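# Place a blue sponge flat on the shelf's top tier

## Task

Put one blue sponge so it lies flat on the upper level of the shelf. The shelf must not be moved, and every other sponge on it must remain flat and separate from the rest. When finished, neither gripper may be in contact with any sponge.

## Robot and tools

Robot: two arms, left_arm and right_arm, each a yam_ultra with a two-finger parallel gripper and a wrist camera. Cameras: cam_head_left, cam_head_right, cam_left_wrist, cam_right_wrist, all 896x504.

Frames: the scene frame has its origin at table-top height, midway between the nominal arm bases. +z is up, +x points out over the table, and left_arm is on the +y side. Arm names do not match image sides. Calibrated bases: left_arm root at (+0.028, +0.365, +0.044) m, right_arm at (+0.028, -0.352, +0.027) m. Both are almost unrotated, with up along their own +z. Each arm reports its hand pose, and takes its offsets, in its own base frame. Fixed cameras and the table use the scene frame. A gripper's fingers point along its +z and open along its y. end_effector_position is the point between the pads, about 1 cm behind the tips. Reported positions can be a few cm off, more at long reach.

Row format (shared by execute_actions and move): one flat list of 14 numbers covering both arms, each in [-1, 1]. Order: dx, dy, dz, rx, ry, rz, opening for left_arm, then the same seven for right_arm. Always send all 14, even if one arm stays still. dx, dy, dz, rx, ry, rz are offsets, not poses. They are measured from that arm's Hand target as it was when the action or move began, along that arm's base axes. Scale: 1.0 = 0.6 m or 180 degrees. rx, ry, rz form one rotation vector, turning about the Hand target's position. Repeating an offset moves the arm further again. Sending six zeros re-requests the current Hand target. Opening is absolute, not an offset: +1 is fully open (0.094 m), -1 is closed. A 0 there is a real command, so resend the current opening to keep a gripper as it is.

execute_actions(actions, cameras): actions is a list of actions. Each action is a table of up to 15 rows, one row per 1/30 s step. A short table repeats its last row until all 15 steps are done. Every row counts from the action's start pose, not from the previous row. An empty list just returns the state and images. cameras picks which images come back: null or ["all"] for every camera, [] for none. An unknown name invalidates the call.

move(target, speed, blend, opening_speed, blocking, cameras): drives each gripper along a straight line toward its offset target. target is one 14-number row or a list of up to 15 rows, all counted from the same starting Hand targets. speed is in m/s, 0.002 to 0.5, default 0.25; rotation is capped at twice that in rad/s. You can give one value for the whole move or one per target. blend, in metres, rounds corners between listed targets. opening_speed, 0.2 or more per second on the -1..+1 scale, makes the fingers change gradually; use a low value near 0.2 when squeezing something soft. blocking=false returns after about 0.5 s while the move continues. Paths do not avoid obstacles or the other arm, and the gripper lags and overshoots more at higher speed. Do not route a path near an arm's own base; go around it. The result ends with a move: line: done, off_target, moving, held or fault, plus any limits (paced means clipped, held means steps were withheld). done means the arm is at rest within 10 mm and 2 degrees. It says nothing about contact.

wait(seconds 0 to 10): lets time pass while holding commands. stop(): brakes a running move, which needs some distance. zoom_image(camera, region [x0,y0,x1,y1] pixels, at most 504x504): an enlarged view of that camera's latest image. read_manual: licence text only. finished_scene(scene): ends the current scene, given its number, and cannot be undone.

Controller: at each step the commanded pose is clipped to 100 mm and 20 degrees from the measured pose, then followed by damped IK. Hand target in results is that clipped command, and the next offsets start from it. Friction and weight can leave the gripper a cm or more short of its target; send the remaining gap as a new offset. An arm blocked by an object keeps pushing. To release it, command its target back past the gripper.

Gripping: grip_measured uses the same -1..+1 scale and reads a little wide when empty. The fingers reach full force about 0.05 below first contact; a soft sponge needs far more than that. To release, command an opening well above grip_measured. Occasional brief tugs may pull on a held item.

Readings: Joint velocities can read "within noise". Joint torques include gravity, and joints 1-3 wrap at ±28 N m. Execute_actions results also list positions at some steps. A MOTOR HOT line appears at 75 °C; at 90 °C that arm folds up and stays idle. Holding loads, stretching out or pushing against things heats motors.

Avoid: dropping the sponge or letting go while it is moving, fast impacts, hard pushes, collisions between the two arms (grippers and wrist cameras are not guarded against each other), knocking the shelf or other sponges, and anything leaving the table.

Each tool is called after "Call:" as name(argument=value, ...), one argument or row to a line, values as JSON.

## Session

Call:
execute_actions(
  actions=[],
)

Scene clock: 0.00 s.
left_arm: end_effector_position=(+0.4062, +0.0450, +0.1053) grip_measured=+1.000 end_effector_quat_wxyz=(+0.570, -0.097, +0.805, +0.133) | right_arm: end_effector_position=(+0.4027, -0.0245, +0.1138) grip_measured=+1.000 end_effector_quat_wxyz=(+0.606, +0.063, +0.791, -0.059)
Joint positions: left_arm=[-0.056 1.587 0.449 0.792 -0.383 -0.025 0.094] | right_arm=[0.02 1.559 0.378 0.914 0.19 0.035 0.094]
Joint velocities: within noise
Joint torques (N m): no reading
Motor temperatures (°C): left_arm=[26 27 28 25 24 27 28] | right_arm=[27 29 26 27 27 28 28]
Heat: left arm: 28 °C; right arm: 29 °C.
Hand target: left_arm +0.4116, +0.0458, +0.1221; +0.590, -0.105, +0.790, +0.131 | right_arm +0.4073, -0.0259, +0.1300; +0.624, +0.070, +0.776, -0.058
Tool commands: left_gripper/opening=+1.0 right_gripper/opening=+1.0

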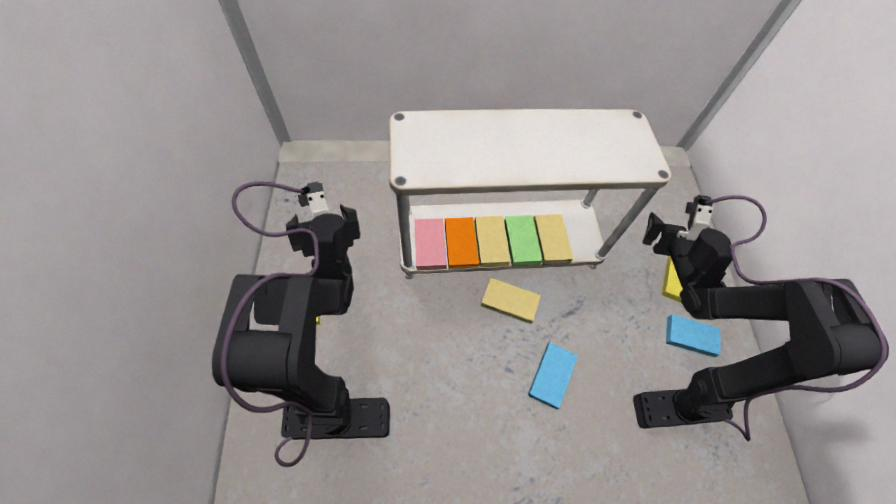

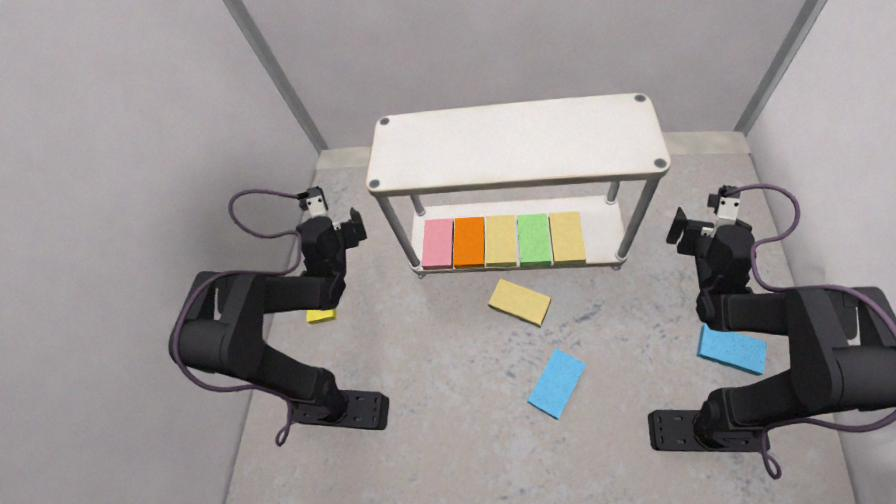

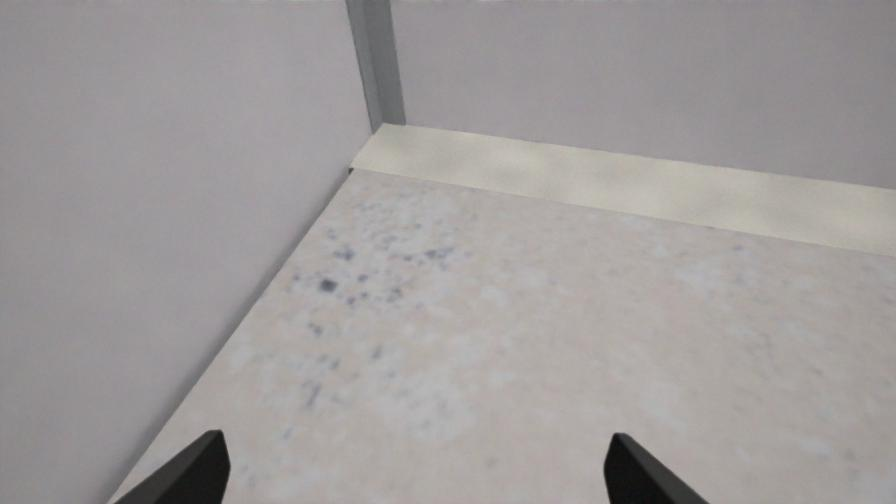

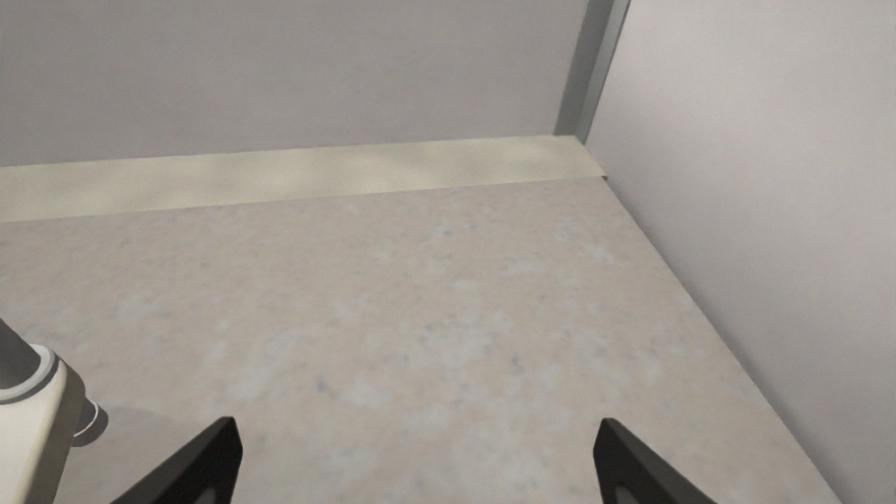

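Call:
move(
  target=[
    [-0.32,-0.13,0.13,-0.0128,0.2088,-0.078,1,0,0,0,0,0,0,1],
    [-0.55,-0.79,-0.04,-0.0256,0.4176,-0.157,1,0,0,0,0,0,0,1],
  ],
  blend=0.05,
  speed=0.4,
)

Scene clock: 4.63 s.
left_arm: end_effector_position=(+0.0766, -0.4200, +0.0892) grip_measured=+1.000 end_effector_quat_wxyz=(-0.006, +0.166, +0.986, +0.014) | right_arm: end_effector_position=(+0.4027, -0.0245, +0.1138) grip_measured=+1.000 end_effector_quat_wxyz=(+0.606, +0.063, +0.791, -0.059)
Joint positions: left_arm=[-1.392 2.235 2.038 -1.404 0.002 -1.059 0.094] | right_arm=[0.02 1.559 0.378 0.914 0.19 0.035 0.094]
Joint velocities: within noise
Joint torques (N m): left_arm=[0.09 -8.23 8.43 0.07 0.04 -0.09] | right_arm=[-0.09 -5.91 5.16 2.2 -0.01 0]
Motor temperatures (°C): left_arm=[26 27 29 25 24 27 28] | right_arm=[27 29 27 28 27 28 28]
Heat: left arm: 29 °C; right arm: 29 °C.
Hand target: left_arm +0.0816, -0.4282, +0.0981; -0.001, +0.156, +0.988, +0.000 | right_arm +0.4073, -0.0259, +0.1300; +0.624, +0.070, +0.776, -0.058
Off the commanded pose: left_arm 0.013 m, 2 deg | right_arm 0.017 m, 3 deg.
move: off_target (left_arm, right_arm); limits=paced

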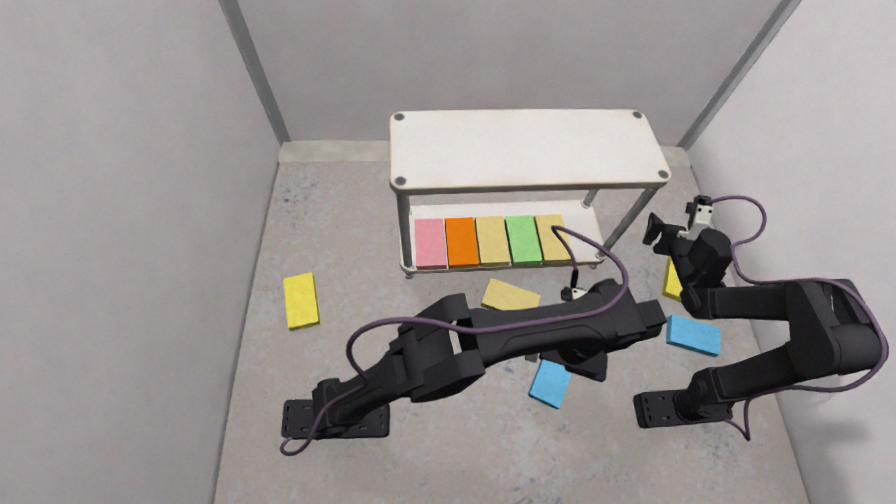

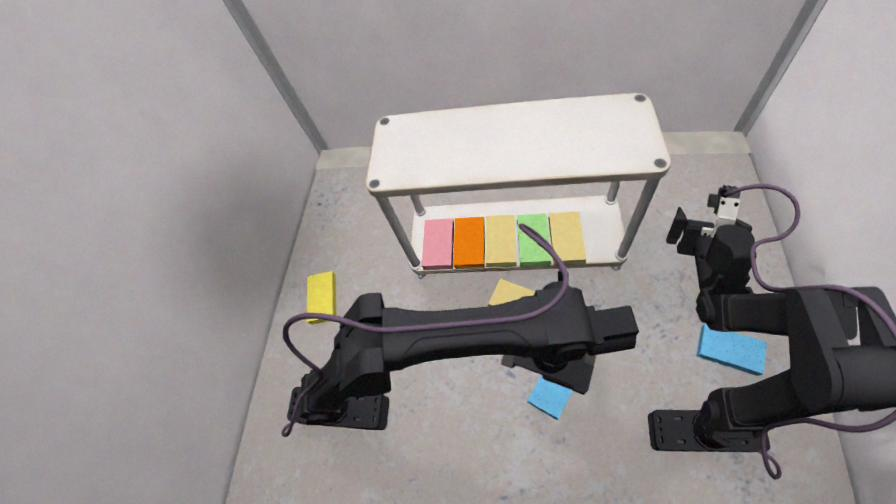

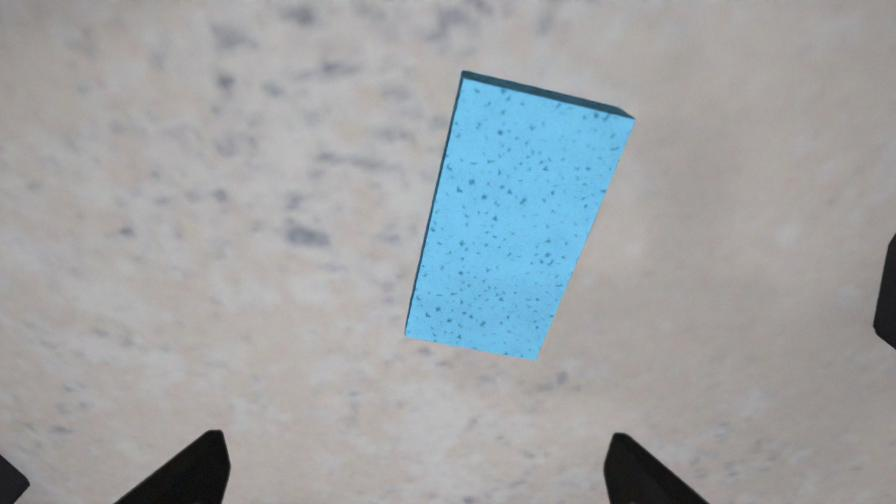

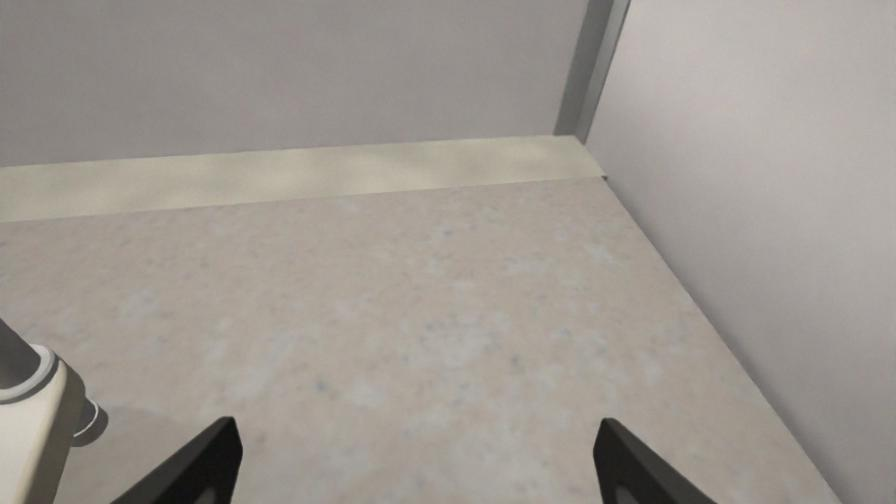

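Call:
move(
  target=[-0.0125,-0.056,-0.125,0,0,-0.053,1,0,0,0,0,0,0,1],
  speed=0.2,
  cameras=["cam_left_wrist","cam_head_right"],
)

Scene clock: 7.97 s.
left_arm: end_effector_position=(+0.0740, -0.4448, +0.0121) grip_measured=+1.000 end_effector_quat_wxyz=(-0.013, +0.234, +0.972, +0.029) | right_arm: end_effector_position=(+0.4027, -0.0245, +0.1138) grip_measured=+1.000 end_effector_quat_wxyz=(+0.606, +0.063, +0.791, -0.059)
Joint positions: left_arm=[-1.407 2.414 2.038 -1.259 0.002 -0.935 0.094] | right_arm=[0.02 1.559 0.378 0.914 0.19 0.035 0.094]
Joint velocities: within noise
Joint torques (N m): left_arm=[-0.43 -10.04 7.62 0.29 0.04 0.06] | right_arm=[-0.1 -5.91 5.16 2.2 -0.01 0]
Motor temperatures (°C): left_arm=[26 28 29 25 24 27 28] | right_arm=[27 29 27 29 27 28 28]
Heat: left arm: 29 °C; right arm: 29 °C.
Hand target: left_arm +0.0741, -0.4618, +0.0231; -0.001, +0.237, +0.971, +0.000 | right_arm +0.4073, -0.0259, +0.1300; +0.624, +0.070, +0.776, -0.058
Off the commanded pose: left_arm 0.020 m, 4 deg | right_arm 0.017 m, 3 deg.
move: off_target (left_arm, right_arm)
Images, in order (width x height): cam_head_right 896x504, cam_left_wrist 896x504.

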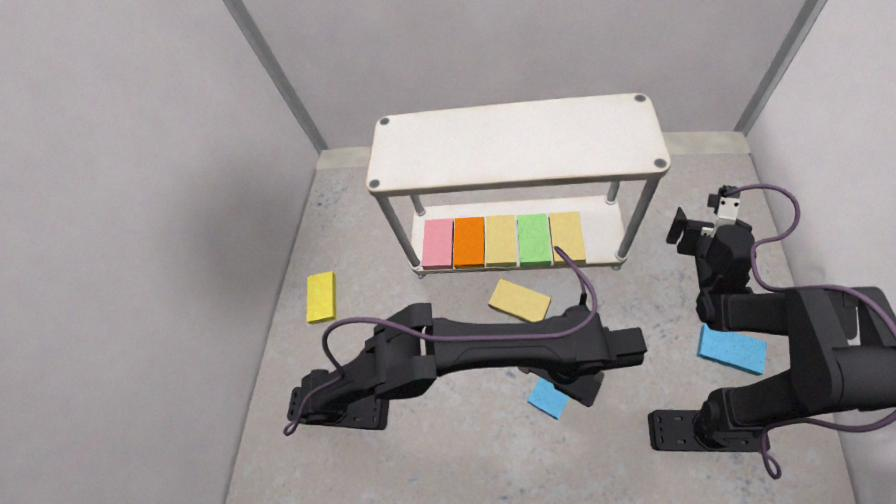

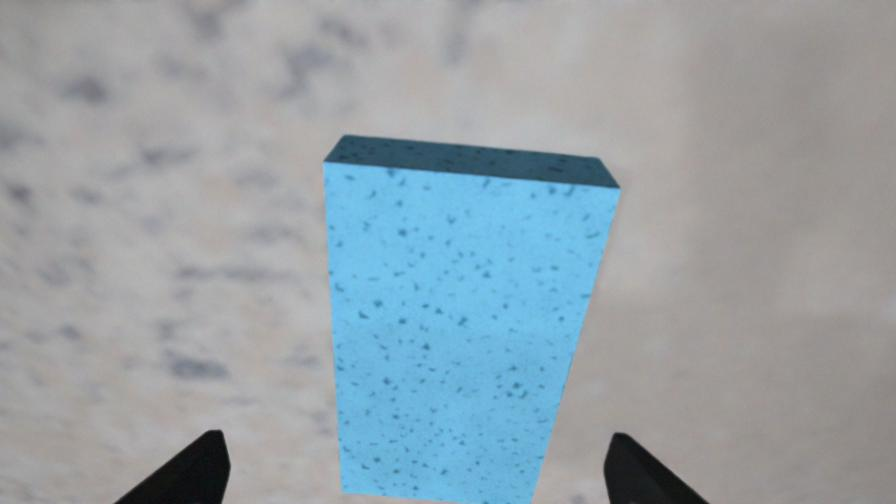

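Call:
move(
  target=[
    [-0.003,-0.013,-0.06,0,0,-0.02,1,0,0,0,0,0,0,1],
    [-0.003,-0.013,-0.06,0,0,-0.02,0.1,0,0,0,0,0,0,1],
  ],
  speed=0.1,
  opening_speed=0.7,
  cameras=["cam_left_wrist","cam_head_right"],
)

Scene clock: 11.63 s.
left_arm: end_effector_position=(+0.0717, -0.4648, -0.0133) grip_measured=+0.104 end_effector_quat_wxyz=(+0.000, +0.269, +0.963, +0.008) | right_arm: end_effector_position=(+0.4027, -0.0245, +0.1138) grip_measured=+1.000 end_effector_quat_wxyz=(+0.606, +0.063, +0.791, -0.059)
Joint positions: left_arm=[-1.423 2.469 2.038 -1.154 -0.007 -0.878 0.052] | right_arm=[0.02 1.559 0.378 0.914 0.19 0.035 0.094]
Joint velocities: within noise
Joint torques (N m): left_arm=[-0.27 -9.7 5.49 0.26 0.03 0.04] | right_arm=[-0.09 -5.91 5.16 2.2 -0.01 0]
Motor temperatures (°C): left_arm=[26 29 29 25 24 27 28] | right_arm=[27 30 27 30 27 28 28]
Heat: left arm: 29 °C; right arm: 30 °C.
Hand target: left_arm +0.0723, -0.4696, -0.0129; -0.001, +0.268, +0.963, +0.000 | right_arm +0.4073, -0.0259, +0.1300; +0.624, +0.070, +0.776, -0.058
Off the commanded pose: left_arm 0.005 m, 1 deg | right_arm 0.017 m, 3 deg.
move: off_target (right_arm)
Images, in order (width x height): cam_head_right 896x504, cam_left_wrist 896x504.

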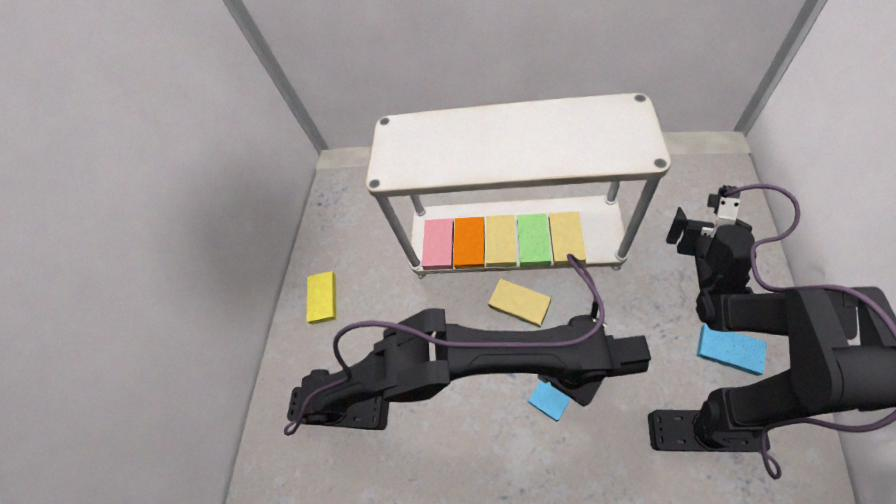

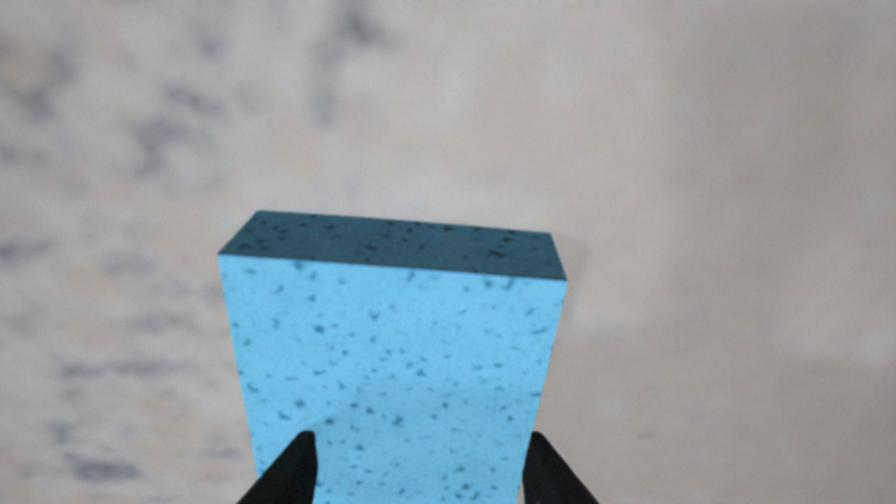

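Call:
move(
  target=[
    [0,0,0.01,0,0,0,1,0,0,0,0,0,0,1],
    [0.006,0.01,0.01,0,0,-0.008,1,0,0,0,0,0,0,1],
    [0.006,0.01,-0.025,0,0,-0.008,1,0,0,0,0,0,0,1],
  ],
  speed=0.1,
  cameras=["cam_left_wrist","cam_head_right"],
)

Scene clock: 14.03 s.
left_arm: end_effector_position=(+0.0682, -0.4662, -0.0135) grip_measured=+0.997 end_effector_quat_wxyz=(-0.002, +0.278, +0.961, -0.001) | right_arm: end_effector_position=(+0.4027, -0.0245, +0.1138) grip_measured=+1.000 end_effector_quat_wxyz=(+0.606, +0.063, +0.791, -0.059)
Joint positions: left_arm=[-1.426 2.455 2.012 -1.127 0.005 -0.863 0.094] | right_arm=[0.02 1.559 0.378 0.914 0.19 0.035 0.094]
Joint velocities: within noise
Joint torques (N m): left_arm=[0.69 -9.5 1.74 0.65 -0.02 0.15] | right_arm=[-0.09 -5.93 5.15 2.2 -0.01 0]
Motor temperatures (°C): left_arm=[26 30 29 25 24 27 28] | right_arm=[27 30 27 31 27 28 28]
Heat: left arm: 30 °C; right arm: 31 °C.
Hand target: left_arm +0.0759, -0.4636, -0.0279; -0.001, +0.280, +0.960, +0.000 | right_arm +0.4073, -0.0259, +0.1300; +0.624, +0.070, +0.776, -0.058
Off the commanded pose: left_arm 0.017 m, 0 deg | right_arm 0.017 m, 3 deg.
move: off_target (left_arm, right_arm)
Images, in order (width x height): cam_head_right 896x504, cam_left_wrist 896x504.

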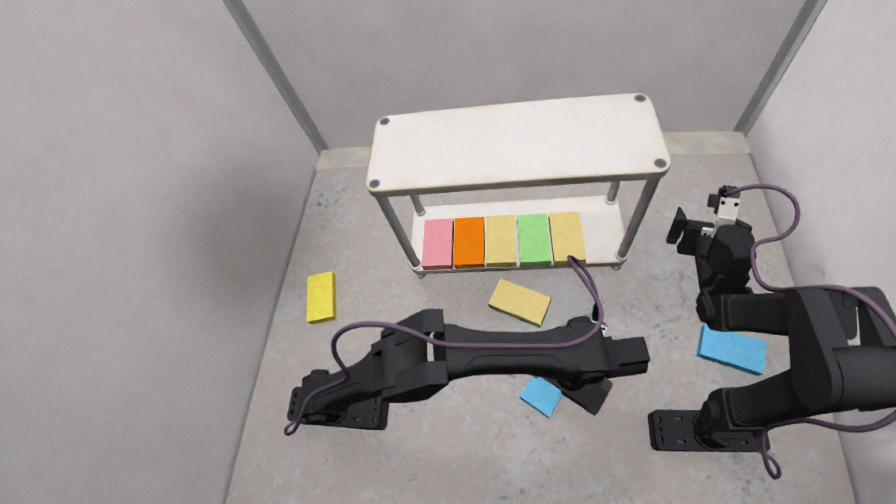

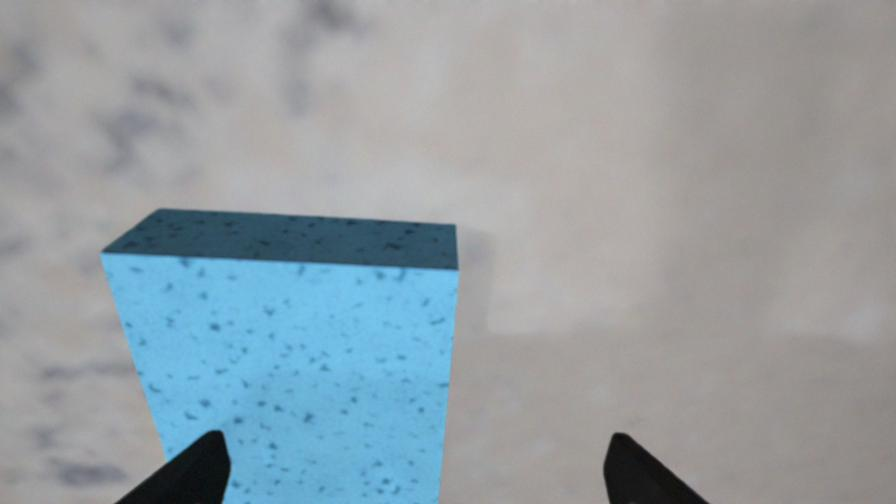

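Call:
move(
  target=[
    [-0.012,-0.004,0.07,0,0,0,1,0,0,0,0,0,0,1],
    [0.017,0.038,0.07,0,0,0,1,0,0,0,0,0,0,1],
  ],
  speed=0.15,
  cameras=["cam_left_wrist","cam_head_right"],
)

Scene clock: 15.57 s.
left_arm: end_effector_position=(+0.0872, -0.4325, -0.0090) grip_measured=+0.997 end_effector_quat_wxyz=(-0.018, +0.275, +0.961, +0.030) | right_arm: end_effector_position=(+0.4027, -0.0245, +0.1138) grip_measured=+1.000 end_effector_quat_wxyz=(+0.606, +0.063, +0.791, -0.059)
Joint positions: left_arm=[-1.372 2.394 1.917 -1.164 0.005 -0.814 0.094] | right_arm=[0.02 1.559 0.378 0.914 0.19 0.035 0.094]
Joint velocities: within noise
Joint torques (N m): left_arm=[-0.09 -14.16 3.4 0.28 0 0.03] | right_arm=[-0.09 -5.93 5.15 2.2 -0.01 0]
Motor temperatures (°C): left_arm=[26 30 29 25 24 27 28] | right_arm=[27 30 27 31 27 28 28]
Heat: left arm: 30 °C; right arm: 31 °C.
Hand target: left_arm +0.0861, -0.4408, +0.0141; -0.001, +0.280, +0.960, +0.000 | right_arm +0.4073, -0.0259, +0.1300; +0.624, +0.070, +0.776, -0.058
Off the commanded pose: left_arm 0.025 m, 4 deg | right_arm 0.017 m, 3 deg.
move: off_target (left_arm, right_arm)
Images, in order (width x height): cam_head_right 896x504, cam_left_wrist 896x504.

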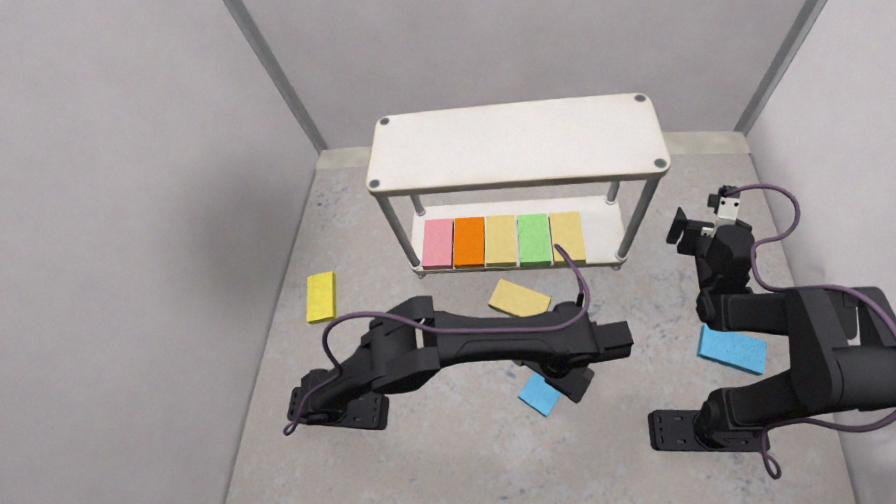

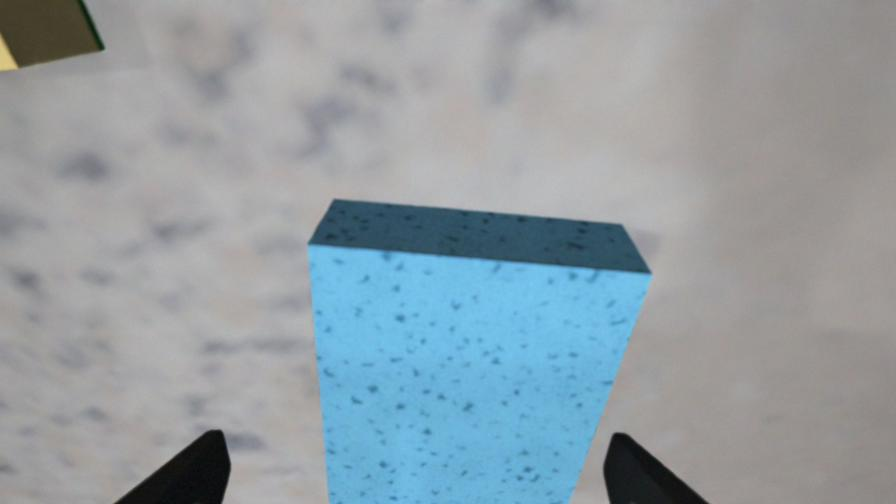

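Call:
move(
  target=[
    [-0.01,0,0.04,0,0,0,1,0,0,0,0,0,0,1],
    [-0.01,-0.006,0.02,0,0,0,1,0,0,0,0,0,0,1],
  ],
  speed=0.1,
  cameras=["cam_left_wrist"],
)

Scene clock: 16.70 s.
left_arm: end_effector_position=(+0.0818, -0.4292, +0.0018) grip_measured=+0.997 end_effector_quat_wxyz=(-0.019, +0.280, +0.959, +0.032) | right_arm: end_effector_position=(+0.4027, -0.0245, +0.1138) grip_measured=+1.000 end_effector_quat_wxyz=(+0.606, +0.063, +0.791, -0.059)
Joint positions: left_arm=[-1.383 2.37 1.917 -1.193 0.005 -0.815 0.094] | right_arm=[0.02 1.559 0.378 0.914 0.19 0.035 0.094]
Joint velocities: within noise
Joint torques (N m): left_arm=[-0.43 -12.33 6.9 0.11 0.01 -0.11] | right_arm=[-0.09 -5.91 5.16 2.2 -0.01 0]
Motor temperatures (°C): left_arm=[26 31 29 25 24 27 28] | right_arm=[27 30 27 31 27 28 28]
Heat: left arm: 31 °C; right arm: 31 °C.
Hand target: left_arm +0.0801, -0.4444, +0.0261; -0.001, +0.280, +0.960, +0.000 | right_arm +0.4073, -0.0259, +0.1300; +0.624, +0.070, +0.776, -0.058
Off the commanded pose: left_arm 0.029 m, 4 deg | right_arm 0.017 m, 3 deg.
move: off_target (left_arm, right_arm)
Images, in order (width x height): cam_left_wrist 896x504.

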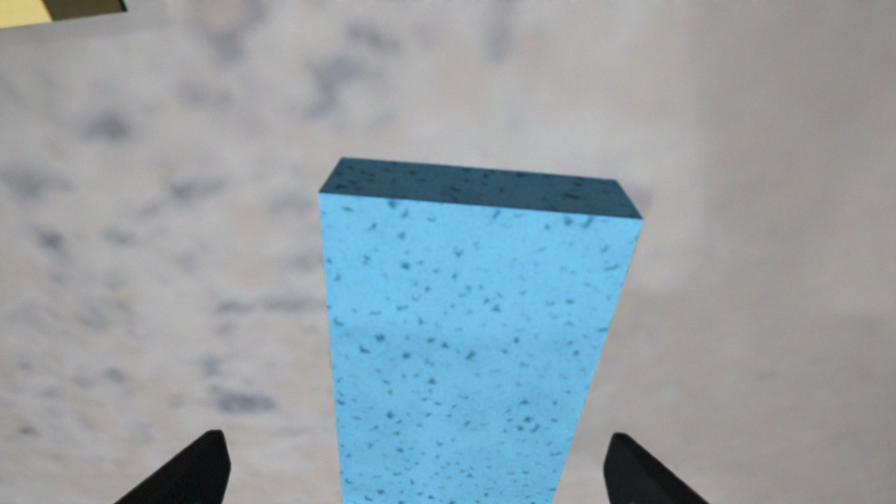

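Call:
move(
  target=[
    [0,0.004,0.09,0,0,0,1,0,0,0,0,0,0,1],
    [0,0.003,-0.035,0,0,0,1,0,0,0,0,0,0,1],
  ],
  speed=0.15,
  cameras=["cam_left_wrist"],
)

Scene clock: 18.93 s.
left_arm: end_effector_position=(+0.0837, -0.4397, +0.0059) grip_measured=+0.997 end_effector_quat_wxyz=(-0.006, +0.280, +0.960, +0.006) | right_arm: end_effector_position=(+0.4027, -0.0245, +0.1138) grip_measured=+1.000 end_effector_quat_wxyz=(+0.606, +0.063, +0.791, -0.059)
Joint positions: left_arm=[-1.383 2.348 1.898 -1.137 0.005 -0.815 0.094] | right_arm=[0.02 1.559 0.378 0.914 0.19 0.035 0.094]
Joint velocities: within noise
Joint torques (N m): left_arm=[-0.38 -9.91 3.58 0.41 0 -0.09] | right_arm=[-0.09 -5.91 5.15 2.2 -0.01 0]
Motor temperatures (°C): left_arm=[26 31 29 25 24 27 28] | right_arm=[27 30 27 31 27 28 28]
Heat: left arm: 31 °C; right arm: 31 °C.
Hand target: left_arm +0.0801, -0.4426, +0.0051; -0.001, +0.280, +0.960, +0.000 | right_arm +0.4073, -0.0259, +0.1300; +0.624, +0.070, +0.776, -0.058
Off the commanded pose: left_arm 0.005 m, 1 deg | right_arm 0.017 m, 3 deg.
move: off_target (right_arm)
Images, in order (width x height): cam_left_wrist 896x504.

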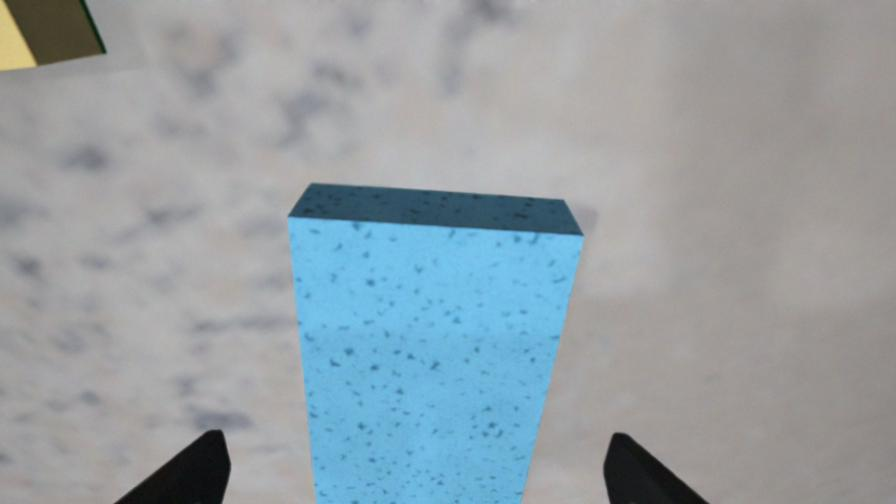

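Call:
move(
  target=[
    [-0.006,-0.003,-0.057,0,0,-0.01,1,0,0,0,0,0,0,1],
  ],
  speed=0.1,
  cameras=["cam_left_wrist"],
)

Scene clock: 20.47 s.
left_arm: end_effector_position=(+0.0813, -0.4417, -0.0241) grip_measured=+0.997 end_effector_quat_wxyz=(-0.004, +0.284, +0.959, +0.003) | right_arm: end_effector_position=(+0.4027, -0.0245, +0.1138) grip_measured=+1.000 end_effector_quat_wxyz=(+0.606, +0.063, +0.791, -0.059)
Joint positions: left_arm=[-1.389 2.38 1.832 -1.032 0.005 -0.814 0.094] | right_arm=[0.02 1.559 0.378 0.914 0.19 0.035 0.094]
Joint velocities: within noise
Joint torques (N m): left_arm=[-0.42 -9.18 3.64 0.41 0.01 0.05] | right_arm=[-0.09 -5.93 5.16 2.19 -0.01 0]
Motor temperatures (°C): left_arm=[26 31 29 25 24 27 28] | right_arm=[27 30 27 32 27 28 28]
Heat: left arm: 31 °C; right arm: 32 °C.
Hand target: left_arm +0.0765, -0.4444, -0.0291; -0.001, +0.295, +0.956, +0.000 | right_arm +0.4073, -0.0259, +0.1300; +0.624, +0.070, +0.776, -0.058
Off the commanded pose: left_arm 0.007 m, 1 deg | right_arm 0.017 m, 3 deg.
move: off_target (right_arm)
Images, in order (width x height): cam_left_wrist 896x504.

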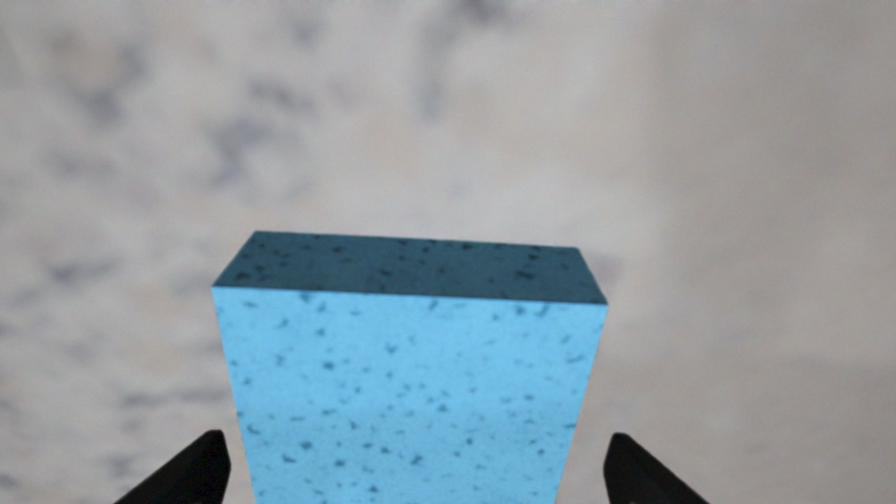

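Call:
move(
  target=[
    [0,0,0,0,0,0,0.1,0,0,0,0,0,0,1],
    [0,0,0.09,0,0,0,0.1,0,0,0,0,0,0,1],
    [0.032,0.165,0.13,0,0,-0.278,0.1,0,0,0,0,0,0,1],
  ],
  speed=0.2,
  opening_speed=0.7,
  cameras=["cam_left_wrist","cam_head_left"],
)

Scene clock: 26.20 s.
left_arm: end_effector_position=(+0.0890, -0.3415, +0.0345) grip_measured=+0.323 end_effector_quat_wxyz=(-0.028, +0.672, +0.740, +0.016) | right_arm: end_effector_position=(+0.4027, -0.0245, +0.1138) grip_measured=+1.000 end_effector_quat_wxyz=(+0.606, +0.063, +0.791, -0.059)
Joint positions: left_arm=[-1.317 1.995 1.446 -1.085 0.004 0.157 0.062] | right_arm=[0.02 1.559 0.378 0.914 0.19 0.035 0.094]
Joint velocities: within noise
Joint torques (N m): left_arm=[0.53 -10.8 3.41 0.33 -0.01 0.04] | right_arm=[-0.1 -5.93 5.15 2.2 -0.01 0]
Motor temperatures (°C): left_arm=[26 32 29 25 24 27 28] | right_arm=[27 30 27 32 27 28 28]
Heat: left arm: 32 °C; right arm: 32 °C.
Hand target: left_arm +0.0957, -0.3454, +0.0489; -0.001, +0.671, +0.741, +0.001 | right_arm +0.4073, -0.0259, +0.1300; +0.624, +0.070, +0.776, -0.058
Off the commanded pose: left_arm 0.016 m, 4 deg | right_arm 0.017 m, 3 deg.
move: off_target (left_arm, right_arm)
Images, in order (width x height): cam_head_left 896x504, cam_left_wrist 896x504.

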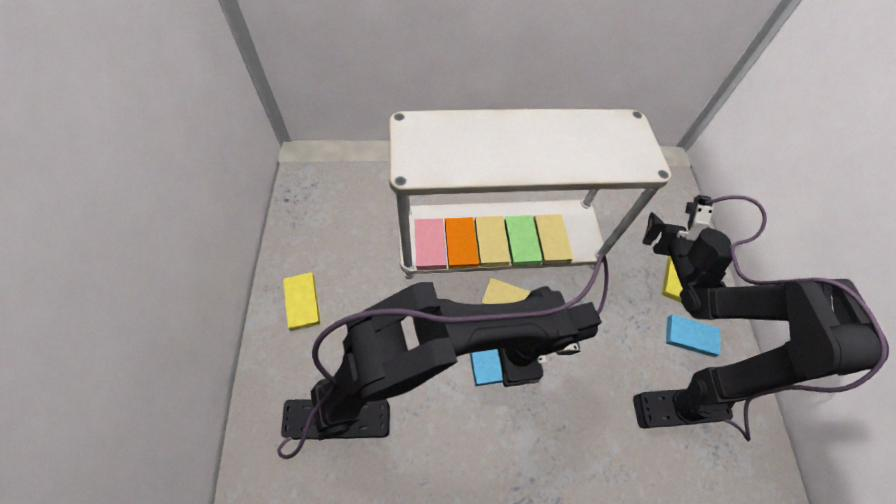

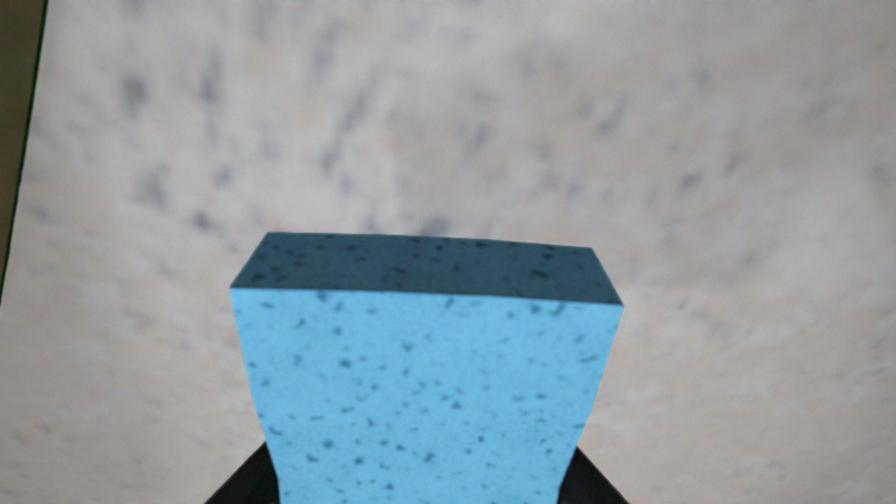

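Call:
move(
  target=[-0.005,0,-0.12,0,0,0,0.1,0,0,0,0,0,0,1],
  speed=0.1,
  cameras=["cam_left_wrist"],
)

Scene clock: 28.10 s.
left_arm: end_effector_position=(+0.0895, -0.3434, -0.0204) grip_measured=+0.323 end_effector_quat_wxyz=(-0.008, +0.672, +0.740, +0.003) | right_arm: end_effector_position=(+0.4027, -0.0245, +0.1138) grip_measured=+1.000 end_effector_quat_wxyz=(+0.606, +0.063, +0.791, -0.059)
Joint positions: left_arm=[-1.317 2.044 1.283 -0.826 0.004 0.157 0.062] | right_arm=[0.02 1.559 0.378 0.914 0.19 0.035 0.094]
Joint velocities: within noise
Joint torques (N m): left_arm=[-0.03 -6.95 3.36 0.42 -0.01 -0.04] | right_arm=[-0.09 -5.93 5.15 2.2 -0.01 0]
Motor temperatures (°C): left_arm=[26 32 29 25 24 27 28] | right_arm=[27 30 27 33 27 28 28]
Heat: left arm: 32 °C; right arm: 33 °C.
Hand target: left_arm +0.0927, -0.3454, -0.0231; -0.001, +0.671, +0.741, +0.001 | right_arm +0.4073, -0.0259, +0.1300; +0.624, +0.070, +0.776, -0.058
Off the commanded pose: left_arm 0.005 m, 1 deg | right_arm 0.017 m, 3 deg.
move: off_target (right_arm)
Images, in order (width x height): cam_left_wrist 896x504.

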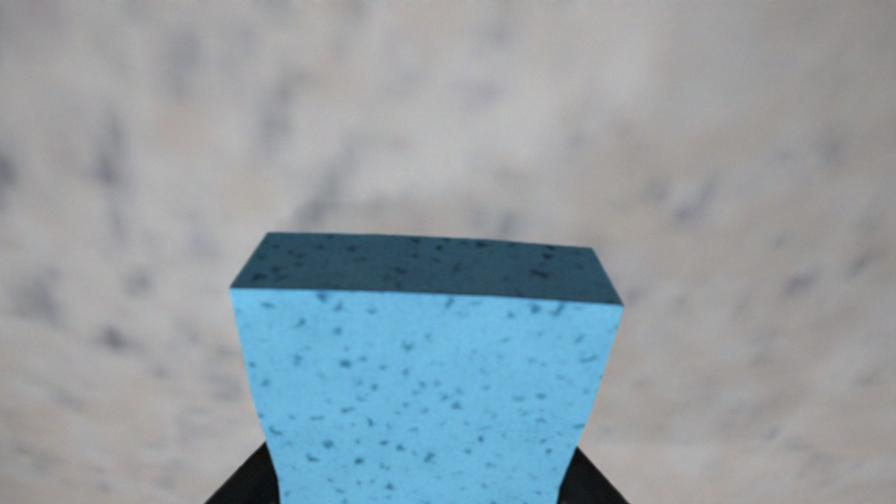

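Call:
move(
  target=[
    [0,0,-0.007,0,0,0,0.1,0,0,0,0,0,0,1],
    [0,0,-0.007,0,0,0,1,0,0,0,0,0,0,1],
    [0,0,0.16,0,0,0,1,0,0,0,0,0,0,1],
    [0,0.003,0.16,-0.249,-0.024,0,1,0,0,0,0,0,0,1],
    [0,0.003,0.085,-0.249,-0.024,0,1,0,0,0,0,0,0,1],
  ],
  speed=[0.1,0.1,0.25,0.3,0.25],
  opening_speed=2,
  cameras=["cam_left_wrist"],
)

Scene clock: 33.73 s.
left_arm: end_effector_position=(+0.0900, -0.3374, +0.0219) grip_measured=+0.997 end_effector_quat_wxyz=(+0.267, +0.626, +0.692, -0.240) | right_arm: end_effector_position=(+0.4027, -0.0245, +0.1138) grip_measured=+1.000 end_effector_quat_wxyz=(+0.606, +0.063, +0.791, -0.059)
Joint positions: left_arm=[-1.234 1.51 0.504 0.156 0.155 0.179 0.094] | right_arm=[0.02 1.559 0.378 0.914 0.19 0.035 0.094]
Joint velocities: within noise
Joint torques (N m): left_arm=[0.57 -3.14 3.52 1.81 0.25 -0.07] | right_arm=[-0.09 -5.93 5.16 2.2 -0.01 0]
Motor temperatures (°C): left_arm=[26 31 29 26 24 27 28] | right_arm=[27 30 27 33 27 28 28]
Heat: left arm: 31 °C; right arm: 33 °C.
Hand target: left_arm +0.0927, -0.3436, +0.0279; +0.283, +0.620, +0.685, -0.257 | right_arm +0.4073, -0.0259, +0.1300; +0.624, +0.070, +0.776, -0.058
Off the commanded pose: left_arm 0.009 m, 3 deg | right_arm 0.017 m, 3 deg.
move: off_target (left_arm, right_arm)
Images, in order (width x height): cam_left_wrist 896x504.

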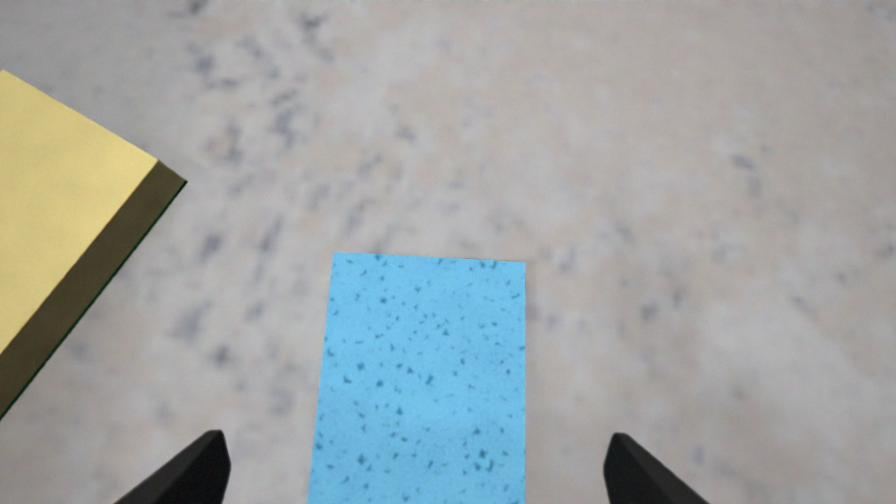

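Call:
move(
  target=[
    [0.002,-0.007,-0.086,0,0,0,1,0,0,0,0,0,0,1],
    [0.002,-0.007,-0.086,0,0,0,0.1,0,0,0,0,0,0,1],
  ],
  speed=0.1,
  opening_speed=0.7,
  cameras=["cam_left_wrist"],
)

Scene clock: 37.43 s.
left_arm: end_effector_position=(+0.0914, -0.3432, -0.0288) grip_measured=+0.351 end_effector_quat_wxyz=(+0.269, +0.627, +0.690, -0.242) | right_arm: end_effector_position=(+0.4027, -0.0245, +0.1138) grip_measured=+1.000 end_effector_quat_wxyz=(+0.606, +0.063, +0.791, -0.059)
Joint positions: left_arm=[-1.234 1.767 0.449 0.473 0.159 0.18 0.063] | right_arm=[0.02 1.559 0.378 0.914 0.19 0.035 0.094]
Joint velocities: within noise
Joint torques (N m): left_arm=[0.43 -3.77 2.29 1.79 0.21 -0.09] | right_arm=[-0.1 -5.93 5.16 2.2 -0.01 0]
Motor temperatures (°C): left_arm=[26 30 29 27 24 27 28] | right_arm=[27 30 27 34 27 28 28]
Heat: left arm: 30 °C; right arm: 34 °C.
Hand target: left_arm +0.0939, -0.3478, -0.0237; +0.283, +0.620, +0.685, -0.257 | right_arm +0.4073, -0.0259, +0.1300; +0.624, +0.070, +0.776, -0.058
Off the commanded pose: left_arm 0.007 m, 3 deg | right_arm 0.017 m, 3 deg.
move: off_target (left_arm, right_arm); target 2's new opening was sent with left_arm's hand 0.008 m and 3 deg from that target
Images, in order (width x height): cam_left_wrist 896x504.

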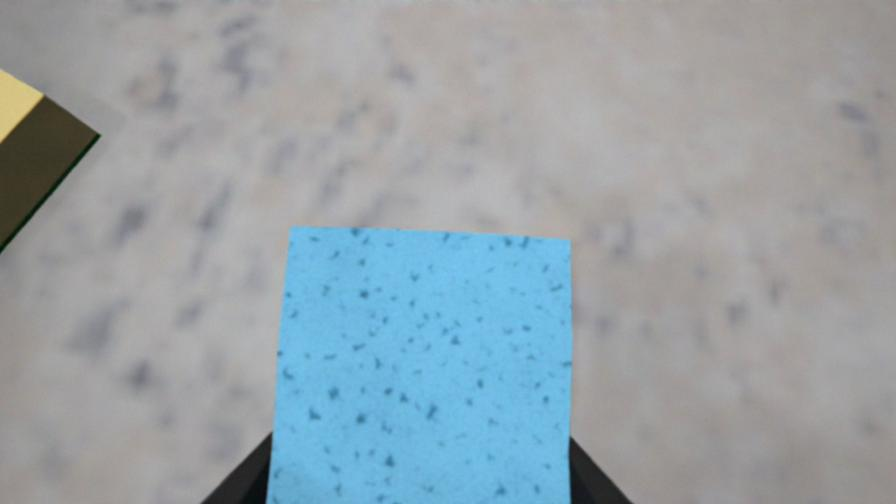

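Call:
move(
  target=[
    [0,0,0.3,0,0,0,0.1,0,0,0,0,0,0,1],
    [0,0,0.723,0,0,0,0.1,0,0,0,0,0,0,1],
    [0.168,0.08,0.723,0,0,0.165,0.1,0,0,0,0,0,0,1],
    [0.477,0.071,0.64,0,0,0.165,0.1,0,0,0,0,0,0,1],
  ],
  speed=[0.12,0.25,0.25,0.2],
  blend=[0.03,0.05,0.05,0],
)

Scene clock: 43.73 s.
left_arm: end_effector_position=(+0.3882, -0.3022, +0.3506) grip_measured=+0.350 end_effector_quat_wxyz=(+0.337, +0.413, +0.829, -0.166) | right_arm: end_effector_position=(+0.4027, -0.0245, +0.1138) grip_measured=+1.000 end_effector_quat_wxyz=(+0.606, +0.063, +0.791, -0.059)
Joint positions: left_arm=[-0.579 2.098 2.673 -1.404 0.235 0.254 0.063] | right_arm=[0.02 1.559 0.378 0.914 0.19 0.035 0.094]
Joint velocities: within noise
Joint torques (N m): left_arm=[0.01 -6.9 7.71 1.03 0.31 0.05] | right_arm=[-0.09 -5.91 5.16 2.2 -0.01 0]
Motor temperatures (°C): left_arm=[26 30 30 27 24 27 28] | right_arm=[27 30 27 34 27 28 28]
Heat: left arm: 30 °C; right arm: 34 °C.
Hand target: left_arm +0.3801, -0.3052, +0.3603; +0.339, +0.424, +0.821, -0.176 | right_arm +0.4073, -0.0259, +0.1300; +0.624, +0.070, +0.776, -0.058
Off the commanded pose: left_arm 0.013 m, 2 deg | right_arm 0.017 m, 3 deg.
move: off_target (left_arm, right_arm)

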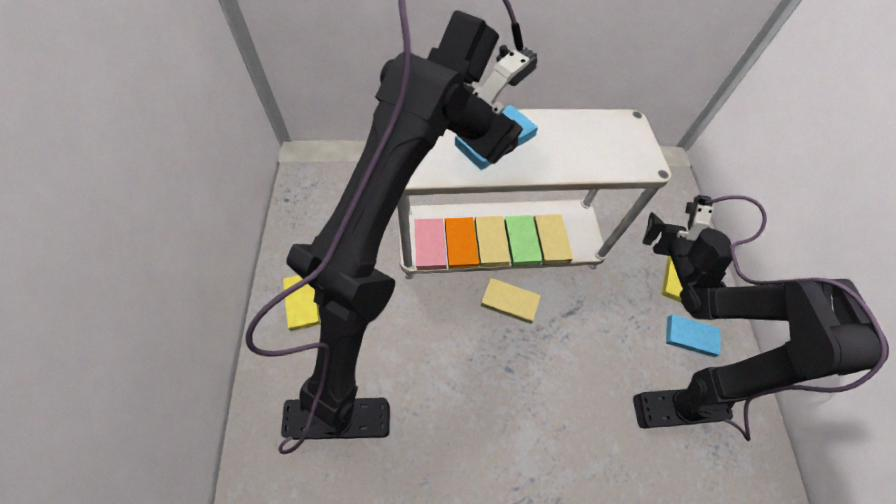

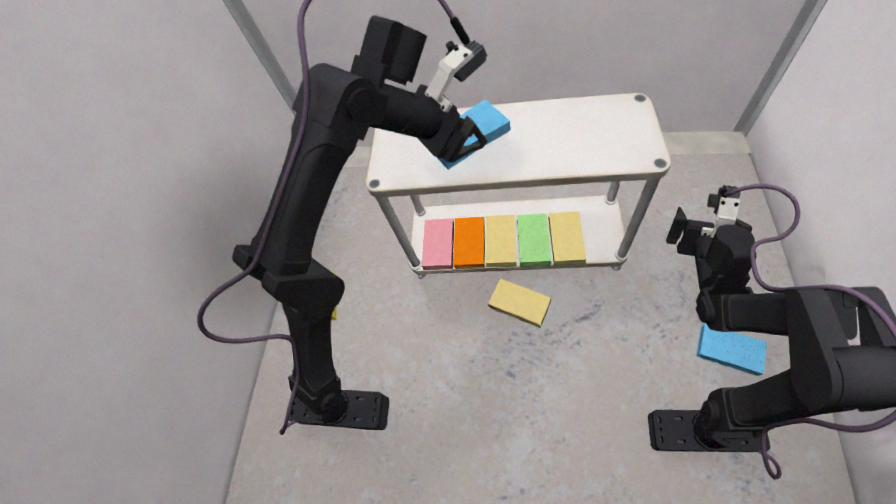

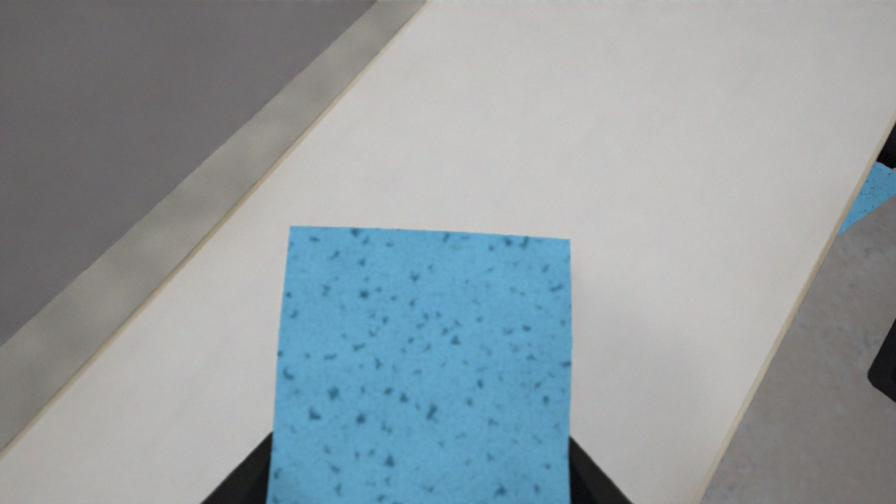

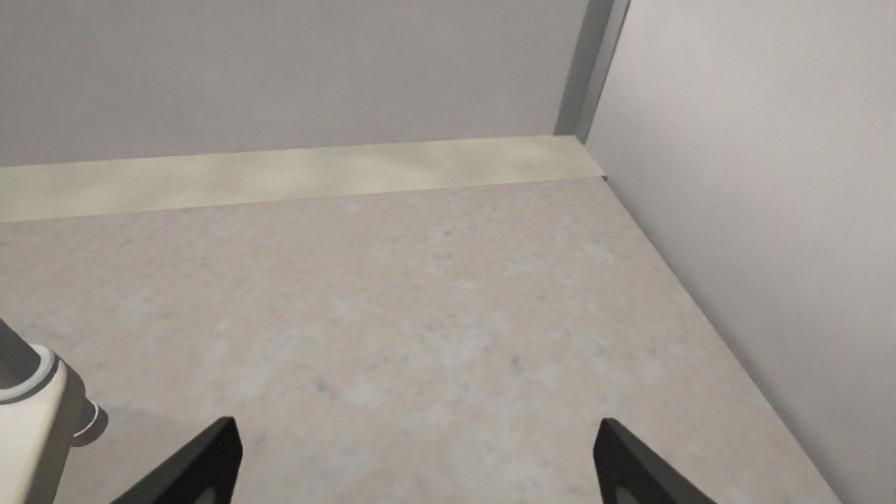

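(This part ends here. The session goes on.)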